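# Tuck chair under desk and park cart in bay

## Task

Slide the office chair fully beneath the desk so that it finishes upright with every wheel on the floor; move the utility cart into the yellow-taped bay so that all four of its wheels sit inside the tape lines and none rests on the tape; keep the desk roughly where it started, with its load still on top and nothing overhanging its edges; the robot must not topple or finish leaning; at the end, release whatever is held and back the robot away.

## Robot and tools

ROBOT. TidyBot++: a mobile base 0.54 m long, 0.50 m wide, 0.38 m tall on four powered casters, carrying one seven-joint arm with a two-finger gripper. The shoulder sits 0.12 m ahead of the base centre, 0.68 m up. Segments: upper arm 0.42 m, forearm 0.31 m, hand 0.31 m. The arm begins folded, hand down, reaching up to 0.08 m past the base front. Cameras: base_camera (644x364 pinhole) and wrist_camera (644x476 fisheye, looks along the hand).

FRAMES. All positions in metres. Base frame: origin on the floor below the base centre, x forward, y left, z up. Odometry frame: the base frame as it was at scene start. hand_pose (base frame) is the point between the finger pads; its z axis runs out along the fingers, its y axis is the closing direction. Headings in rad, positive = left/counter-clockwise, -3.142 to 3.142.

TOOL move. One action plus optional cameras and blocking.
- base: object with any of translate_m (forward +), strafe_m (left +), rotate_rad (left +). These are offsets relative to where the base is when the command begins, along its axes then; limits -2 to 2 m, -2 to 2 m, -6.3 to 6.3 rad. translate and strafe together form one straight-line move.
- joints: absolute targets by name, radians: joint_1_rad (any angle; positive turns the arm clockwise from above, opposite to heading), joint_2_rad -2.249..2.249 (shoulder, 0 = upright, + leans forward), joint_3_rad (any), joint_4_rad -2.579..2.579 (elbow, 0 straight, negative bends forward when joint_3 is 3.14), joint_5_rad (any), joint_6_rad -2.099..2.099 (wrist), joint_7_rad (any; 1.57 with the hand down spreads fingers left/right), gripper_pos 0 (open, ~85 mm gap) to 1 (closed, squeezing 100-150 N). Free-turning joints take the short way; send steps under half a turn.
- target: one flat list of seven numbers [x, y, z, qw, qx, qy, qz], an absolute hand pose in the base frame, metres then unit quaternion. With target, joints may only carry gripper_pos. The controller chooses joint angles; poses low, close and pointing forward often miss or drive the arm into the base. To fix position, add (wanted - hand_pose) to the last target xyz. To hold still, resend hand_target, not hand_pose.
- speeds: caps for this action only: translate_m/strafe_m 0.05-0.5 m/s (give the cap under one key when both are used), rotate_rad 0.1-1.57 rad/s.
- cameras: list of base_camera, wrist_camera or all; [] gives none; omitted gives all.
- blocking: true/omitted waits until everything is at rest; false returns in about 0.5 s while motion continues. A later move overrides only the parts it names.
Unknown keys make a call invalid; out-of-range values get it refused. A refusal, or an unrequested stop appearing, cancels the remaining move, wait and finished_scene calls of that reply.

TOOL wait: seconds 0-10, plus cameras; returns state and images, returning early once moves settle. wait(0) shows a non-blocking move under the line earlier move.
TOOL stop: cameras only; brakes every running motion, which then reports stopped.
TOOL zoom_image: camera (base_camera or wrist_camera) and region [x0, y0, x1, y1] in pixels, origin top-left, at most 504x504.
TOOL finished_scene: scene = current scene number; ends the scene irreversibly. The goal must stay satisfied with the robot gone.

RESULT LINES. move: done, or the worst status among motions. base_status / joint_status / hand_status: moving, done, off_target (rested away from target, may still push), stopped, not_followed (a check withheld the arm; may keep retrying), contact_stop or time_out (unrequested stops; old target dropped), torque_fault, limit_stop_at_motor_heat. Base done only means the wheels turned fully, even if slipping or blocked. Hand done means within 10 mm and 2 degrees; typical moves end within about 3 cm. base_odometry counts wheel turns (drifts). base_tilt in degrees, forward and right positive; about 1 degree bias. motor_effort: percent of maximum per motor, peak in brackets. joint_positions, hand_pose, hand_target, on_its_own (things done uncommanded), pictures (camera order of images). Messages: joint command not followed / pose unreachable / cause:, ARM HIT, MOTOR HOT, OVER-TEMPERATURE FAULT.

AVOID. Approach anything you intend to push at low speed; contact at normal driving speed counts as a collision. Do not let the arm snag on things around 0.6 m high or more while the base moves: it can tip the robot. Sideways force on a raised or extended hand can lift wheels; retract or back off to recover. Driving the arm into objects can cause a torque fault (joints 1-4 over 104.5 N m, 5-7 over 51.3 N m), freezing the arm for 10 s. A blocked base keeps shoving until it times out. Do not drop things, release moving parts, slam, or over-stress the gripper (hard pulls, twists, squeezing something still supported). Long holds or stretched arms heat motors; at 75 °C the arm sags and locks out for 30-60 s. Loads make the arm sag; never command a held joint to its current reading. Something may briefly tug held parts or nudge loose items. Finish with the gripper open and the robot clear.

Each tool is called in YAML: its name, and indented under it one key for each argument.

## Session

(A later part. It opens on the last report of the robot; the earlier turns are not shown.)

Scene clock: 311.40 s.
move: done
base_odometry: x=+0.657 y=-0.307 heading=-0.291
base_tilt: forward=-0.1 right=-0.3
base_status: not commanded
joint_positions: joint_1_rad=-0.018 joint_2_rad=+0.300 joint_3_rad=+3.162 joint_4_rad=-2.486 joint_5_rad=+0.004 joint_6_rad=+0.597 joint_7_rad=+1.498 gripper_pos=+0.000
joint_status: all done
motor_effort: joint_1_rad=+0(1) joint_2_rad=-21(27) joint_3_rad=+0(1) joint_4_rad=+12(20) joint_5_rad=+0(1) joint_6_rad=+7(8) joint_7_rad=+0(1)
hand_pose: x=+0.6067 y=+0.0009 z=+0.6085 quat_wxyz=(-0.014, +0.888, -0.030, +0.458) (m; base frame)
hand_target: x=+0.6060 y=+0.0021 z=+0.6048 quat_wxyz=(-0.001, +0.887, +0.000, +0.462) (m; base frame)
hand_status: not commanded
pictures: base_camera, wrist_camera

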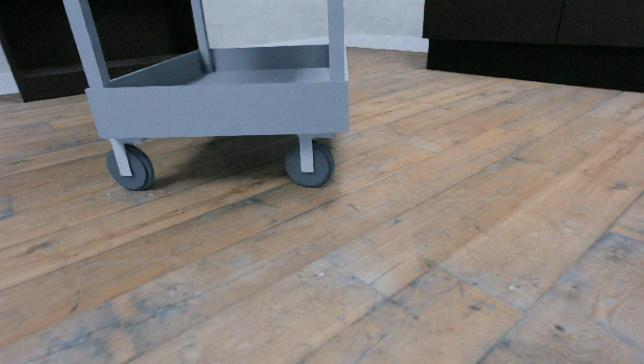

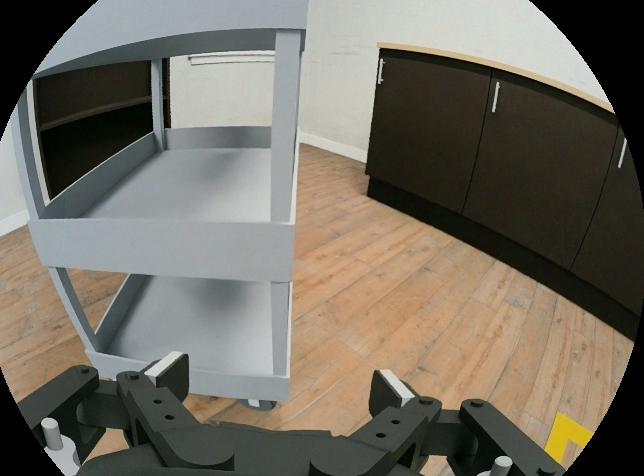

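move:
  base: {"translate_m":0.2,"strafe_m":0.03}
  speeds: {"translate_m":0.12}

Scene clock: 320.83 s.
move: done
base_odometry: x=+0.857 y=-0.336 heading=-0.292
base_tilt: forward=-0.1 right=-0.3
base_status: done
joint_positions: joint_1_rad=-0.016 joint_2_rad=+0.307 joint_3_rad=+3.161 joint_4_rad=-2.492 joint_5_rad=+0.004 joint_6_rad=+0.602 joint_7_rad=+1.499 gripper_pos=+0.000
joint_status: not commanded
motor_effort: joint_1_rad=+0(1) joint_2_rad=-21(23) joint_3_rad=+0(1) joint_4_rad=+12(13) joint_5_rad=+0(1) joint_6_rad=+7(8) joint_7_rad=+0(1)
hand_pose: x=+0.6041 y=+0.0003 z=+0.6040 quat_wxyz=(-0.013, +0.890, -0.030, +0.454) (m; base frame)
hand_target: x=+0.6060 y=+0.0021 z=+0.6048 quat_wxyz=(-0.001, +0.887, +0.000, +0.462) (m; base frame)
hand_status: not commanded
pictures: base_camera, wrist_camera

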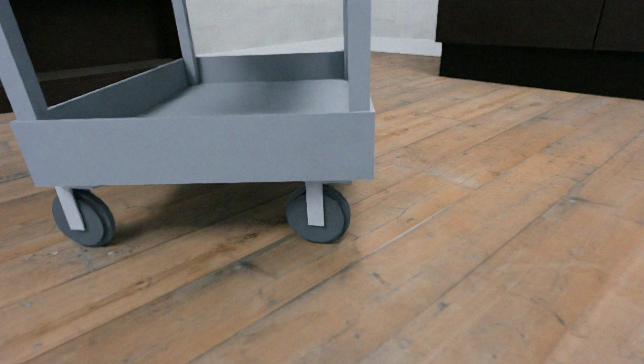

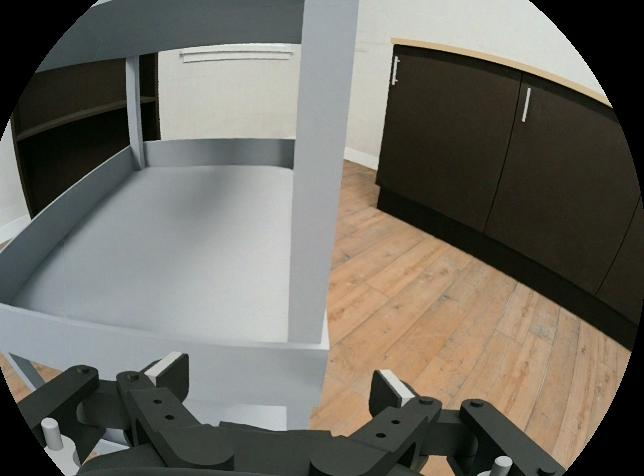

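move:
  base: {"translate_m":0.07,"strafe_m":-0.015}
  speeds: {"translate_m":0.06}

Scene clock: 327.23 s.
move: done
base_odometry: x=+0.920 y=-0.371 heading=-0.291
base_tilt: forward=-0.1 right=-0.3
base_status: done
joint_positions: joint_1_rad=-0.015 joint_2_rad=+0.309 joint_3_rad=+3.160 joint_4_rad=-2.493 joint_5_rad=+0.004 joint_6_rad=+0.602 joint_7_rad=+1.500 gripper_pos=+0.000
joint_status: not commanded
motor_effort: joint_1_rad=+0(1) joint_2_rad=-22(24) joint_3_rad=+0(1) joint_4_rad=+11(13) joint_5_rad=+0(1) joint_6_rad=+7(8) joint_7_rad=+0(1)
hand_pose: x=+0.6036 y=+0.0004 z=+0.6031 quat_wxyz=(-0.013, +0.891, -0.030, +0.454) (m; base frame)
hand_target: x=+0.6060 y=+0.0021 z=+0.6048 quat_wxyz=(-0.001, +0.887, +0.000, +0.462) (m; base frame)
hand_status: not commanded
pictures: base_camera, wrist_camera

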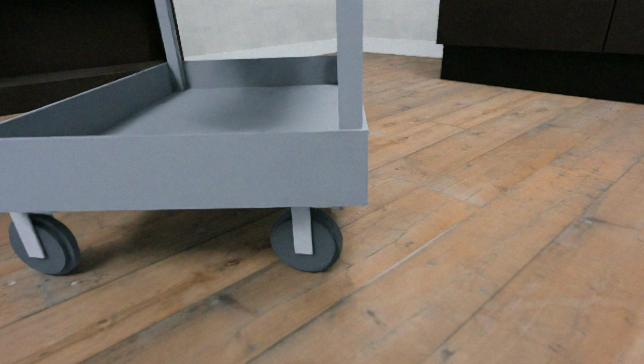

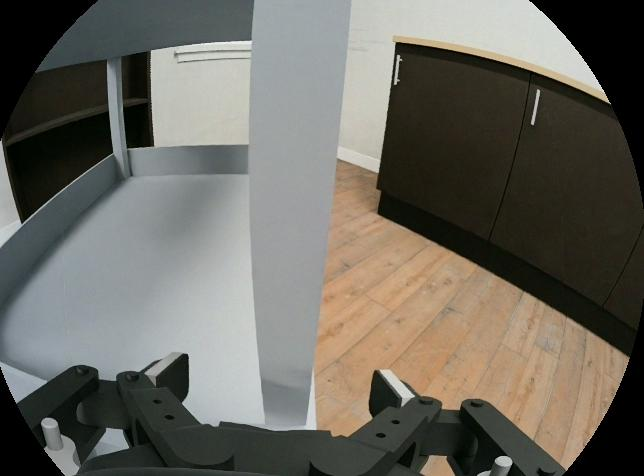

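move:
  base: {"translate_m":0.045}
  speeds: {"translate_m":0.05}

move:
  joints: {"gripper_pos":0.6}

Scene clock: 332.13 s.
move: done
base_odometry: x=+0.963 y=-0.384 heading=-0.292
base_tilt: forward=-0.1 right=-0.3
base_status: done
joint_positions: joint_1_rad=-0.015 joint_2_rad=+0.310 joint_3_rad=+3.160 joint_4_rad=-2.494 joint_5_rad=+0.004 joint_6_rad=+0.603 joint_7_rad=+1.500 gripper_pos=+0.000
joint_status: not commanded
motor_effort: joint_1_rad=+0(2) joint_2_rad=-22(23) joint_3_rad=+0(1) joint_4_rad=+11(12) joint_5_rad=+0(1) joint_6_rad=+8(8) joint_7_rad=+0(1)
hand_pose: x=+0.6034 y=+0.0005 z=+0.6026 quat_wxyz=(-0.013, +0.891, -0.030, +0.453) (m; base frame)
hand_target: x=+0.6060 y=+0.0021 z=+0.6048 quat_wxyz=(-0.001, +0.887, +0.000, +0.462) (m; base frame)
hand_status: not commanded
pictures: base_camera, wrist_camera

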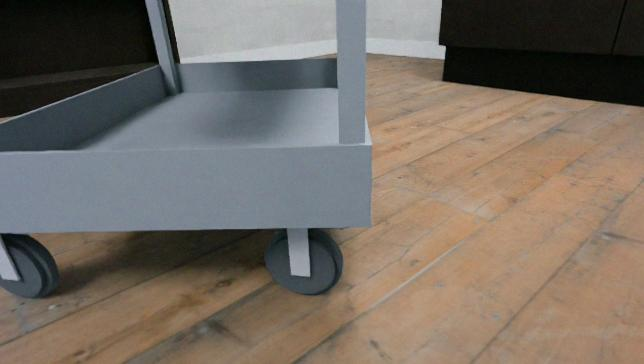

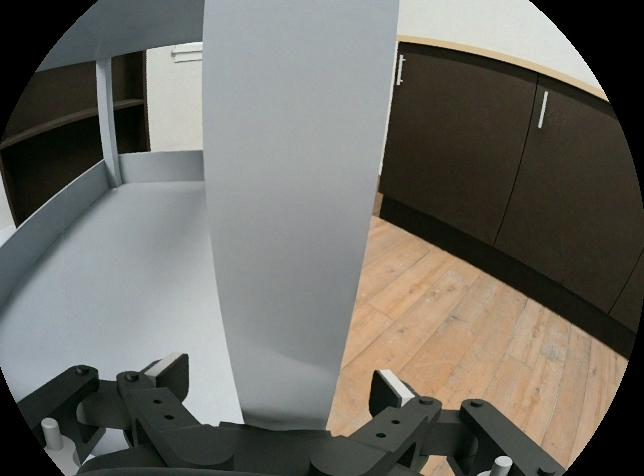

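Scene clock: 333.00 s.
move: done
base_odometry: x=+0.963 y=-0.384 heading=-0.292
base_tilt: forward=-0.1 right=-0.3
base_status: not commanded
joint_positions: joint_1_rad=-0.012 joint_2_rad=+0.310 joint_3_rad=+3.159 joint_4_rad=-2.494 joint_5_rad=+0.004 joint_6_rad=+0.603 joint_7_rad=+1.500 gripper_pos=+0.600
joint_status: all done
motor_effort: joint_1_rad=-1(1) joint_2_rad=-23(23) joint_3_rad=-1(2) joint_4_rad=+11(12) joint_5_rad=+0(1) joint_6_rad=+7(8) joint_7_rad=+0(1)
hand_pose: x=+0.6034 y=-0.0004 z=+0.6026 quat_wxyz=(-0.013, +0.891, -0.030, +0.453) (m; base frame)
hand_target: x=+0.6060 y=+0.0021 z=+0.6048 quat_wxyz=(-0.001, +0.887, +0.000, +0.462) (m; base frame)
hand_status: not commanded
pictures: base_camera, wrist_camera

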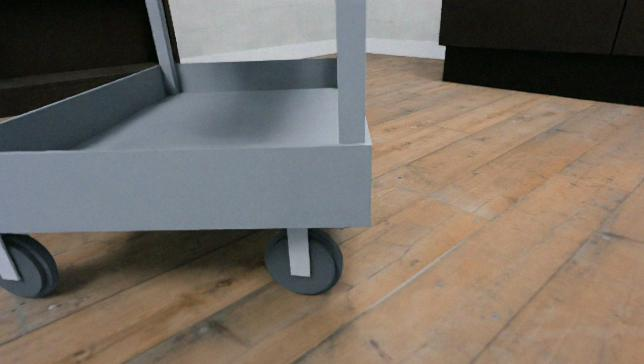

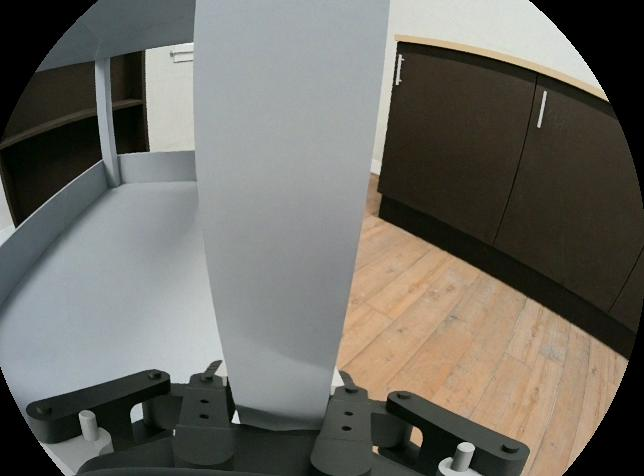

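move:
  joints: {"gripper_pos":0.72}

move:
  base: {"translate_m":-0.5}
  speeds: {"translate_m":0.12}

move:
  base: {"translate_m":-0.5}
  speeds: {"translate_m":0.12}

Scene clock: 340.40 s.
move: off_target
base_odometry: x=+0.963 y=-0.384 heading=-0.292
base_tilt: forward=-0.1 right=-0.3
base_status: not commanded
joint_positions: joint_1_rad=-0.010 joint_2_rad=+0.310 joint_3_rad=+3.159 joint_4_rad=-2.495 joint_5_rad=+0.004 joint_6_rad=+0.604 joint_7_rad=+1.512 gripper_pos=+0.671
joint_status: gripper_pos off_target (ended at +0.671, target +0.720)
motor_effort: joint_1_rad=-1(2) joint_2_rad=-21(22) joint_3_rad=+0(2) joint_4_rad=+13(13) joint_5_rad=-1(2) joint_6_rad=+7(8) joint_7_rad=-1(2)
hand_pose: x=+0.6027 y=-0.0018 z=+0.6023 quat_wxyz=(-0.010, +0.891, -0.026, +0.453) (m; base frame)
hand_target: x=+0.6060 y=+0.0021 z=+0.6048 quat_wxyz=(-0.001, +0.887, +0.000, +0.462) (m; base frame)
hand_status: not commanded
pictures: base_camera, wrist_camera

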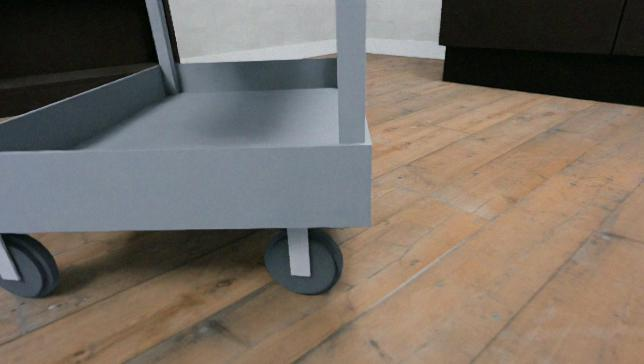

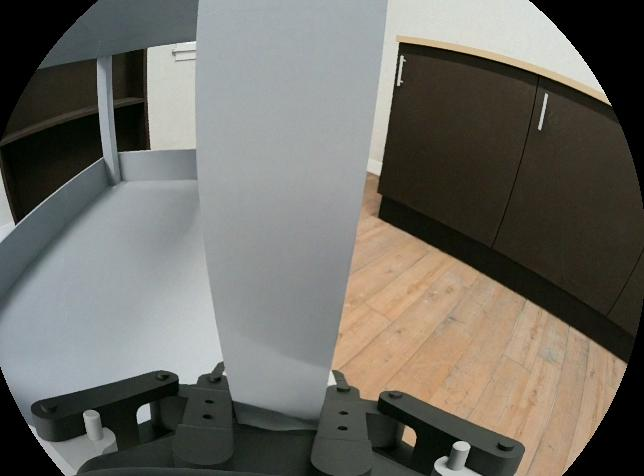

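Scene clock: 345.37 s.
move: done
base_odometry: x=+0.484 y=-0.240 heading=-0.292
base_tilt: forward=-0.2 right=-0.3
base_status: done
joint_positions: joint_1_rad=+0.079 joint_2_rad=+0.323 joint_3_rad=+3.224 joint_4_rad=-2.490 joint_5_rad=-0.018 joint_6_rad=+0.621 joint_7_rad=+1.544 gripper_pos=+0.703
joint_status: not commanded
on_its_own: gripper_pos moved +0.032 to your old target +0.720
motor_effort: joint_1_rad=-14(18) joint_2_rad=-24(29) joint_3_rad=-17(21) joint_4_rad=+9(12) joint_5_rad=+8(10) joint_6_rad=+6(7) joint_7_rad=-7(8)
hand_pose: x=+0.6016 y=-0.0804 z=+0.6025 quat_wxyz=(+0.043, +0.885, -0.084, +0.456) (m; base frame)
hand_target: x=+0.6060 y=+0.0021 z=+0.6048 quat_wxyz=(-0.001, +0.887, +0.000, +0.462) (m; base frame)
hand_status: not commanded
pictures: base_camera, wrist_camera

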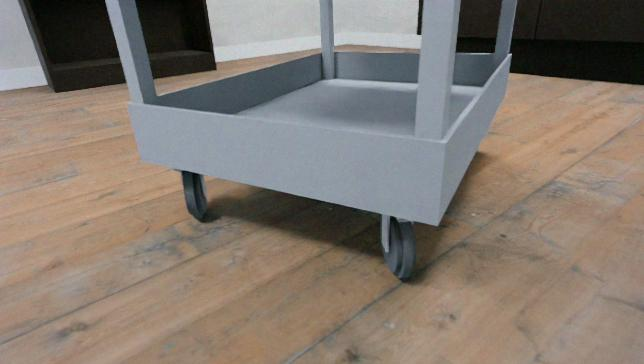

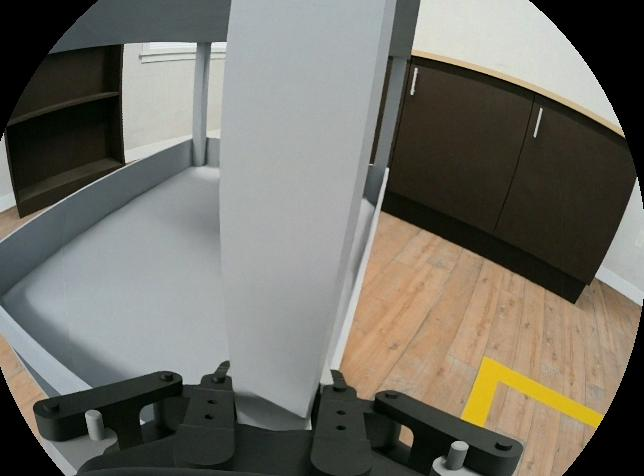

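Scene clock: 350.27 s.
move: done
base_odometry: x=+0.005 y=-0.096 heading=-0.292
base_tilt: forward=-0.2 right=-0.3
base_status: done
joint_positions: joint_1_rad=+0.090 joint_2_rad=+0.320 joint_3_rad=+3.236 joint_4_rad=-2.496 joint_5_rad=-0.033 joint_6_rad=+0.624 joint_7_rad=+1.548 gripper_pos=+0.703
joint_status: not commanded
motor_effort: joint_1_rad=-16(20) joint_2_rad=-23(32) joint_3_rad=-19(23) joint_4_rad=+10(13) joint_5_rad=+9(12) joint_6_rad=+6(7) joint_7_rad=-7(8)
hand_pose: x=+0.5970 y=-0.0940 z=+0.6024 quat_wxyz=(+0.052, +0.883, -0.099, +0.455) (m; base frame)
hand_target: x=+0.6060 y=+0.0021 z=+0.6048 quat_wxyz=(-0.001, +0.887, +0.000, +0.462) (m; base frame)
hand_status: not commanded
pictures: base_camera, wrist_camera

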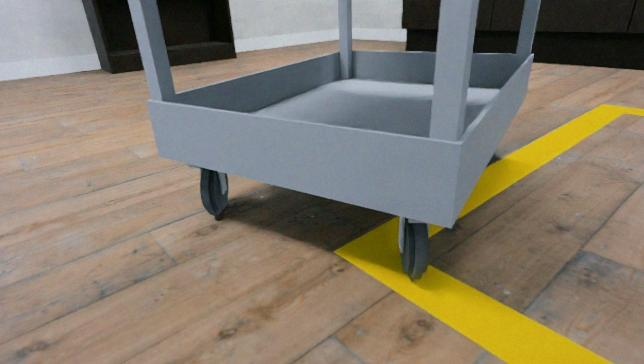

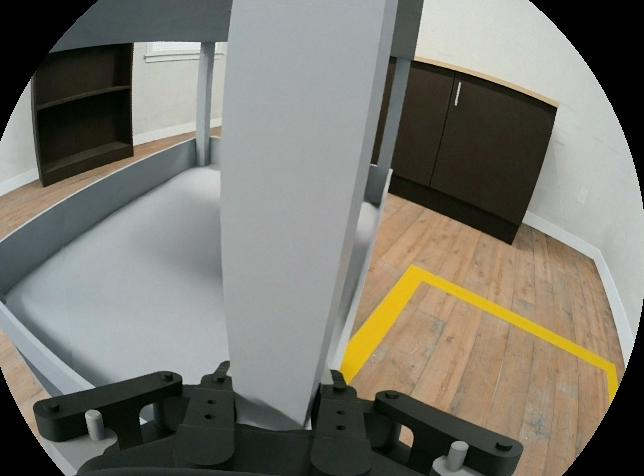

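move:
  base: {"translate_m":-0.03,"strafe_m":-0.295,"rotate_rad":-0.5}
  speeds: {"strafe_m":0.1,"rotate_rad":0.17}

move:
  base: {"rotate_rad":-0.35}
  speeds: {"rotate_rad":0.17}

Scene clock: 358.67 s.
move: done
base_odometry: x=-0.108 y=-0.370 heading=-0.793
base_tilt: forward=-0.1 right=-0.3
base_status: done
joint_positions: joint_1_rad=-0.003 joint_2_rad=+0.311 joint_3_rad=+3.127 joint_4_rad=-2.511 joint_5_rad=+0.043 joint_6_rad=+0.625 joint_7_rad=+1.562 gripper_pos=+0.710
joint_status: not commanded
motor_effort: joint_1_rad=-1(19) joint_2_rad=-21(25) joint_3_rad=-1(20) joint_4_rad=+13(17) joint_5_rad=+0(17) joint_6_rad=+7(9) joint_7_rad=+1(10)
hand_pose: x=+0.5980 y=+0.0177 z=+0.6014 quat_wxyz=(-0.011, +0.890, +0.024, +0.455) (m; base frame)
hand_target: x=+0.6060 y=+0.0021 z=+0.6048 quat_wxyz=(-0.001, +0.887, +0.000, +0.462) (m; base frame)
hand_status: not commanded
pictures: base_camera, wrist_camera

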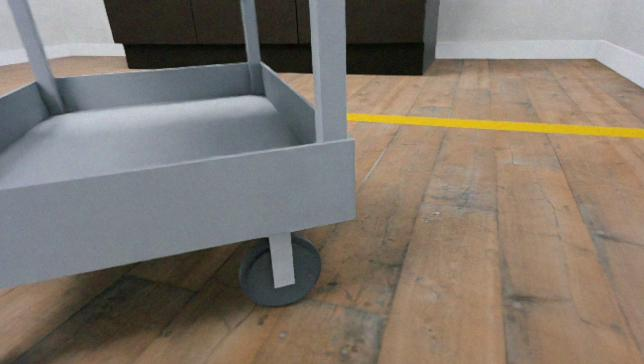

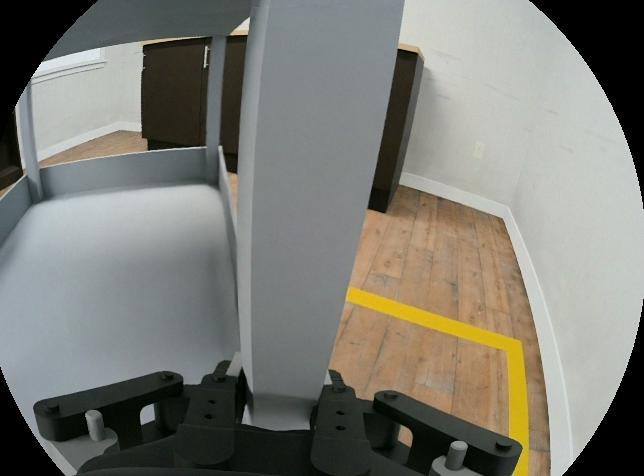

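Scene clock: 361.80 s.
move: done
base_odometry: x=-0.109 y=-0.370 heading=-1.142
base_tilt: forward=-0.1 right=-0.3
base_status: done
joint_positions: joint_1_rad=+0.007 joint_2_rad=+0.330 joint_3_rad=+3.143 joint_4_rad=-2.487 joint_5_rad=+0.032 joint_6_rad=+0.625 joint_7_rad=+1.562 gripper_pos=+0.720
joint_status: not commanded
motor_effort: joint_1_rad=-4(12) joint_2_rad=-22(29) joint_3_rad=-4(11) joint_4_rad=+10(13) joint_5_rad=+2(8) joint_6_rad=+7(8) joint_7_rad=+0(2)
hand_pose: x=+0.6088 y=+0.0030 z=+0.6008 quat_wxyz=(-0.002, +0.889, +0.008, +0.457) (m; base frame)
hand_target: x=+0.6060 y=+0.0021 z=+0.6048 quat_wxyz=(-0.001, +0.887, +0.000, +0.462) (m; base frame)
hand_status: not commanded
pictures: base_camera, wrist_camera

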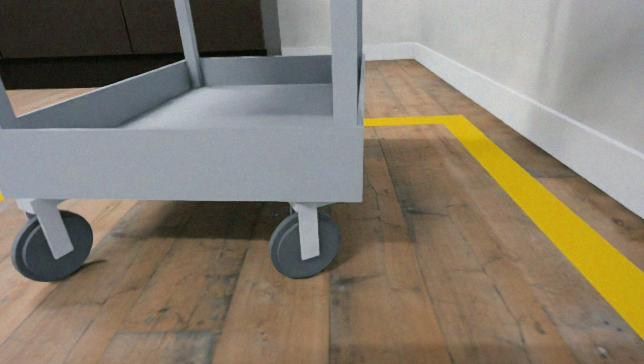

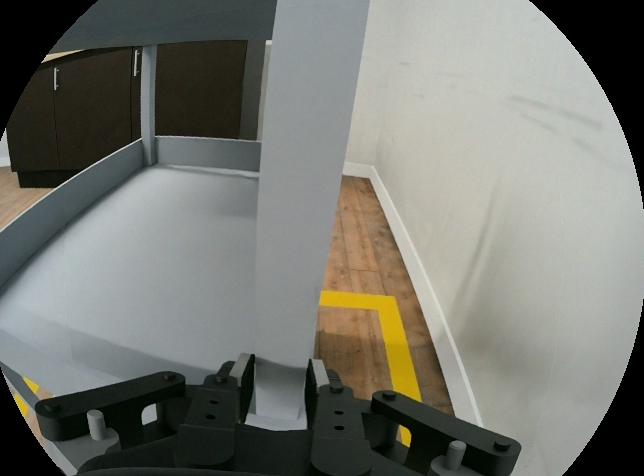

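move:
  joints: {"gripper_pos":0.0}

move:
  base: {"translate_m":-0.35}
  speeds: {"translate_m":0.15}

Scene clock: 367.80 s.
move: done
base_odometry: x=-0.109 y=-0.370 heading=-1.142
base_tilt: forward=-0.1 right=-0.3
base_status: not commanded
joint_positions: joint_1_rad=+0.003 joint_2_rad=+0.330 joint_3_rad=+3.142 joint_4_rad=-2.489 joint_5_rad=+0.032 joint_6_rad=+0.625 joint_7_rad=+1.562 gripper_pos=+0.000
joint_status: all done
motor_effort: joint_1_rad=+0(3) joint_2_rad=-23(23) joint_3_rad=+0(3) joint_4_rad=+11(11) joint_5_rad=+0(1) joint_6_rad=+7(7) joint_7_rad=+0(1)
hand_pose: x=+0.6079 y=+0.0053 z=+0.6001 quat_wxyz=(-0.004, +0.890, +0.010, +0.456) (m; base frame)
hand_target: x=+0.6060 y=+0.0021 z=+0.6048 quat_wxyz=(-0.001, +0.887, +0.000, +0.462) (m; base frame)
hand_status: not commanded
pictures: base_camera, wrist_camera

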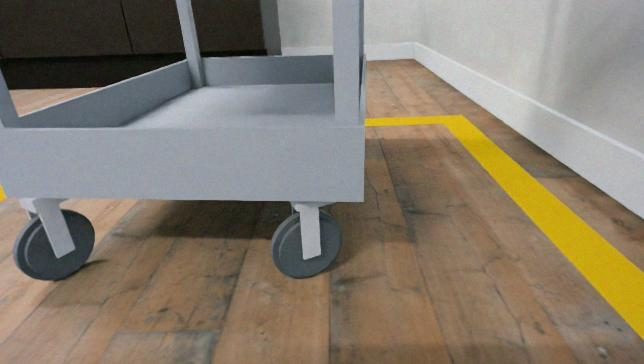

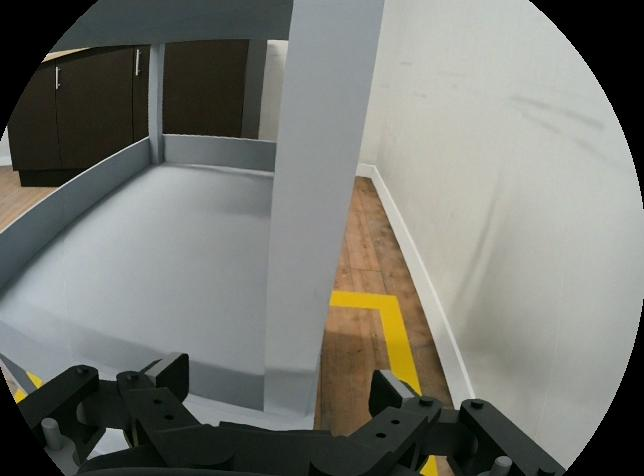

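Scene clock: 370.77 s.
move: done
base_odometry: x=-0.254 y=-0.052 heading=-1.143
base_tilt: forward=-0.2 right=-0.3
base_status: done
joint_positions: joint_1_rad=+0.003 joint_2_rad=+0.330 joint_3_rad=+3.142 joint_4_rad=-2.494 joint_5_rad=+0.032 joint_6_rad=+0.625 joint_7_rad=+1.562 gripper_pos=+0.000
joint_status: not commanded
motor_effort: joint_1_rad=+0(1) joint_2_rad=-22(26) joint_3_rad=+0(1) joint_4_rad=+11(12) joint_5_rad=+0(1) joint_6_rad=+7(8) joint_7_rad=-1(1)
hand_pose: x=+0.6054 y=+0.0053 z=+0.5983 quat_wxyz=(-0.004, +0.891, +0.010, +0.454) (m; base frame)
hand_target: x=+0.6060 y=+0.0021 z=+0.6048 quat_wxyz=(-0.001, +0.887, +0.000, +0.462) (m; base frame)
hand_status: not commanded
pictures: base_camera, wrist_camera

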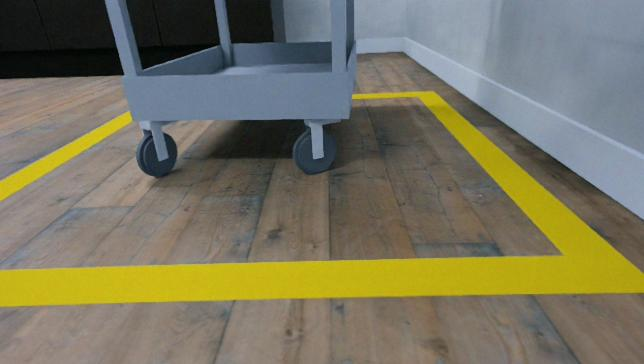

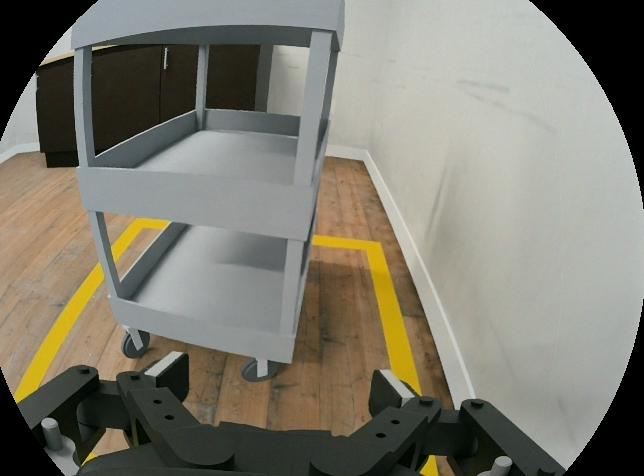

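move:
  base: {"rotate_rad": -3.08}
  joints: {"joint_1_rad":0,"joint_2_rad":0,"joint_3_rad":3.14,"joint_4_rad":-0.8,"joint_5_rad":0,"joint_6_rad":-1.4,"joint_7_rad":1.57}

Scene clock: 386.70 s.
move: done
TORQUE WARNING: joint_1_rad reached its warning level (56.7 N m). A warning alone does not stop the arm.
base_odometry: x=-0.254 y=-0.052 heading=+2.061
base_tilt: forward=-0.2 right=-0.3
base_status: done
joint_positions: joint_1_rad=+0.011 joint_2_rad=+0.008 joint_3_rad=+3.153 joint_4_rad=-0.798 joint_5_rad=+0.005 joint_6_rad=-1.386 joint_7_rad=+1.557 gripper_pos=+0.000
joint_status: all done
motor_effort: joint_1_rad=+0(59) joint_2_rad=-17(40) joint_3_rad=+0(57) joint_4_rad=+18(63) joint_5_rad=+0(28) joint_6_rad=+7(49) joint_7_rad=+0(11)
hand_pose: x=+0.6025 y=-0.0110 z=+1.1390 quat_wxyz=(+0.004, +0.889, -0.017, +0.457) (m; base frame)
hand_target: x=+0.5962 y=+0.0021 z=+1.1384 quat_wxyz=(-0.001, +0.891, +0.000, +0.454) (m; base frame)
hand_status: not commanded
pictures: base_camera, wrist_camera

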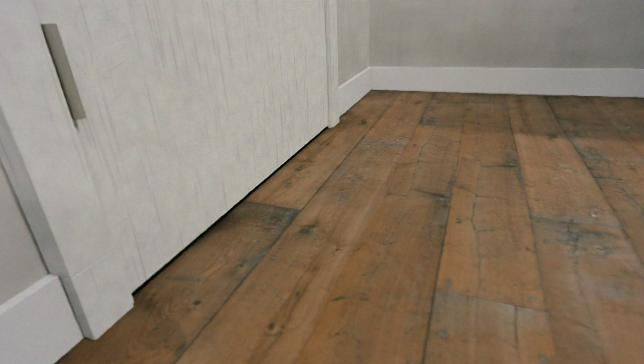

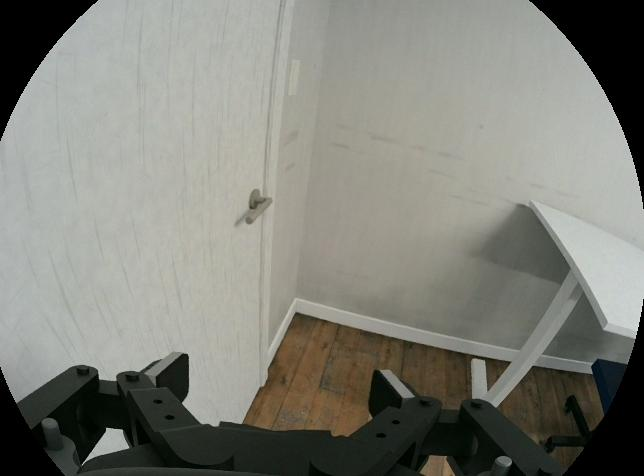

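move:
  base: {"translate_m":-0.2,"strafe_m":-1.21}

zoom_image:
  camera: "wrist_camera"
  region: [150, 100, 500, 400]

Scene clock: 394.53 s.
move: done
base_odometry: x=+0.908 y=+0.341 heading=+2.060
base_tilt: forward=-0.2 right=-0.3
base_status: done
joint_positions: joint_1_rad=+0.008 joint_2_rad=+0.008 joint_3_rad=+3.151 joint_4_rad=-0.798 joint_5_rad=+0.005 joint_6_rad=-1.386 joint_7_rad=+1.557 gripper_pos=+0.000
joint_status: not commanded
motor_effort: joint_1_rad=+0(2) joint_2_rad=-17(19) joint_3_rad=+0(2) joint_4_rad=+18(18) joint_5_rad=+0(1) joint_6_rad=+6(8) joint_7_rad=+0(1)
hand_pose: x=+0.6025 y=-0.0090 z=+1.1390 quat_wxyz=(+0.003, +0.889, -0.015, +0.457) (m; base frame)
hand_target: x=+0.5962 y=+0.0021 z=+1.1384 quat_wxyz=(-0.001, +0.891, +0.000, +0.454) (m; base frame)
hand_status: not commanded
pictures: base_camera, wrist_camera

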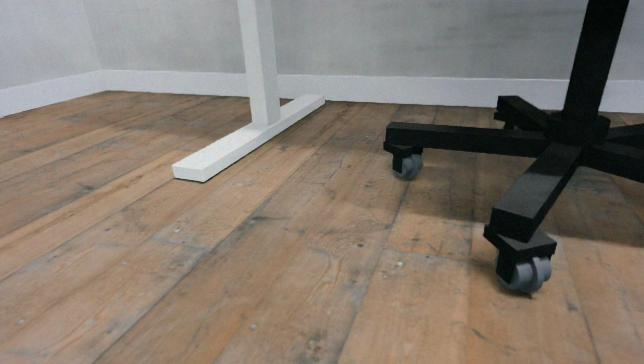

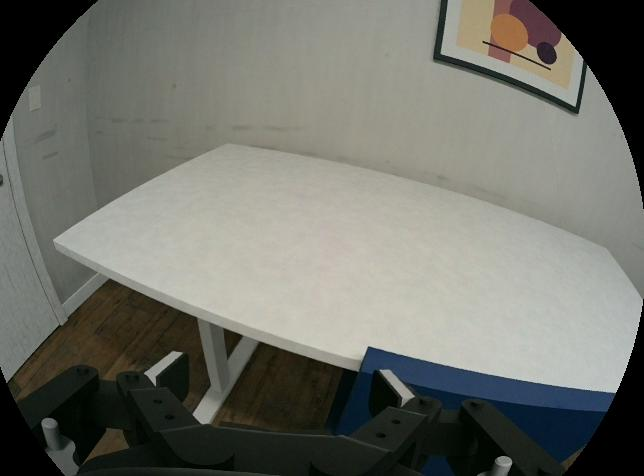

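Scaled by 1.440.

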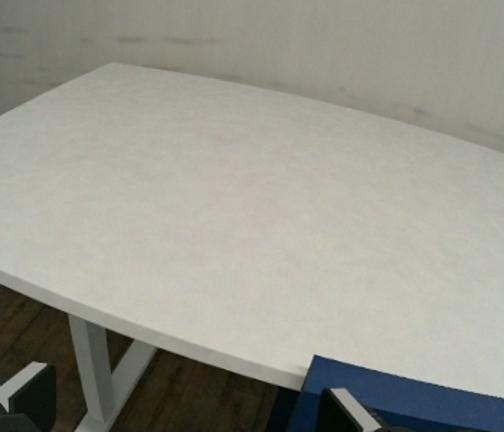

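move:
  base: {"translate_m":-0.3,"strafe_m":0.5}

zoom_image:
  camera: "wrist_camera"
  region: [200, 200, 644, 470]

Scene clock: 400.73 s.
move: done
base_odometry: x=+0.607 y=-0.159 heading=+2.060
base_tilt: forward=-0.2 right=-0.3
base_status: done
joint_positions: joint_1_rad=+0.005 joint_2_rad=+0.005 joint_3_rad=+3.148 joint_4_rad=-0.798 joint_5_rad=+0.005 joint_6_rad=-1.386 joint_7_rad=+1.557 gripper_pos=+0.000
joint_status: not commanded
motor_effort: joint_1_rad=+0(3) joint_2_rad=-17(22) joint_3_rad=+0(3) joint_4_rad=+17(19) joint_5_rad=+0(2) joint_6_rad=+7(8) joint_7_rad=+0(1)
hand_pose: x=+0.6011 y=-0.0056 z=+1.1406 quat_wxyz=(+0.002, +0.889, -0.012, +0.459) (m; base frame)
hand_target: x=+0.5962 y=+0.0021 z=+1.1384 quat_wxyz=(-0.001, +0.891, +0.000, +0.454) (m; base frame)
hand_status: not commanded
pictures: base_camera, wrist_camera

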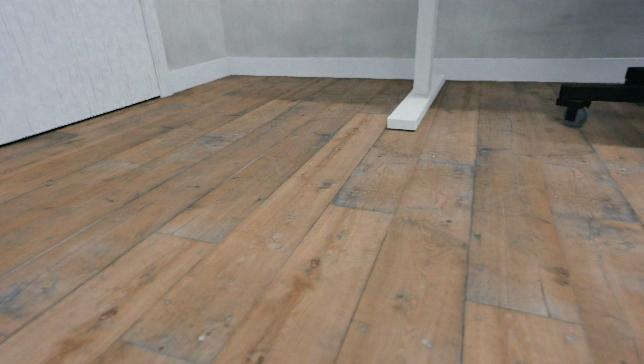

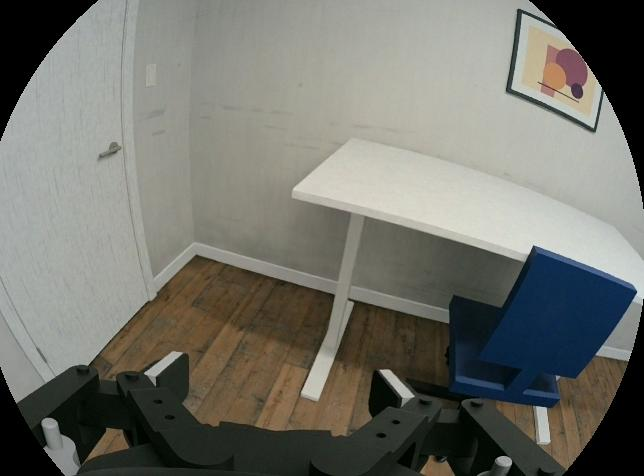

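Scaled by 1.135.

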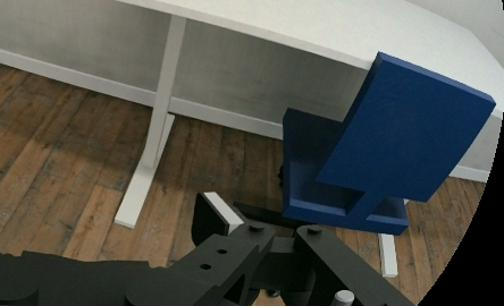

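move:
  base: {"translate_m":0.45,"strafe_m":0.5,"rotate_rad":-1.2}

zoom_image:
  camera: "wrist_camera"
  region: [150, 150, 500, 400]

Scene clock: 407.53 s.
move: done
base_odometry: x=-0.046 y=+0.004 heading=+0.860
base_tilt: forward=-0.1 right=-0.3
base_status: done
joint_positions: joint_1_rad=+0.003 joint_2_rad=+0.005 joint_3_rad=+3.147 joint_4_rad=-0.798 joint_5_rad=+0.005 joint_6_rad=-1.386 joint_7_rad=+1.557 gripper_pos=+0.000
joint_status: not commanded
motor_effort: joint_1_rad=+0(2) joint_2_rad=-17(20) joint_3_rad=+0(2) joint_4_rad=+17(18) joint_5_rad=+0(1) joint_6_rad=+7(8) joint_7_rad=+0(1)
hand_pose: x=+0.6009 y=-0.0042 z=+1.1408 quat_wxyz=(+0.001, +0.888, -0.011, +0.459) (m; base frame)
hand_target: x=+0.5962 y=+0.0021 z=+1.1384 quat_wxyz=(-0.001, +0.891, +0.000, +0.454) (m; base frame)
hand_status: not commanded
pictures: base_camera, wrist_camera

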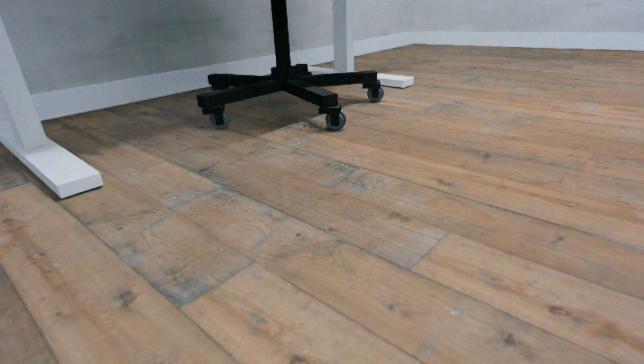

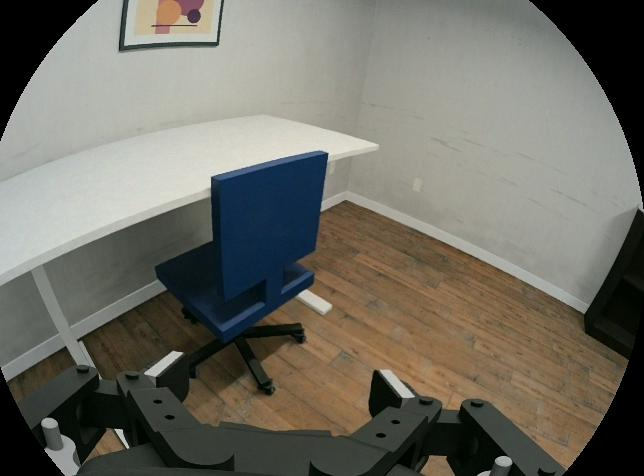

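Scaled by 1.440.

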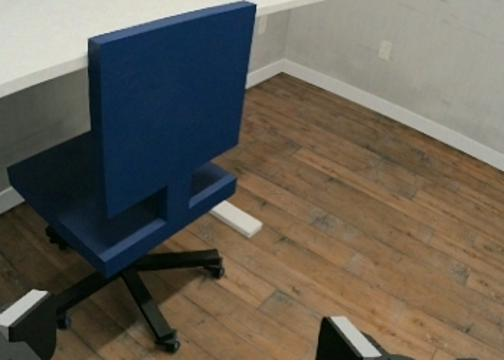

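Looks touching the desk edge.

finished_scene:
  scene: 2

The scene is finished: the task was done.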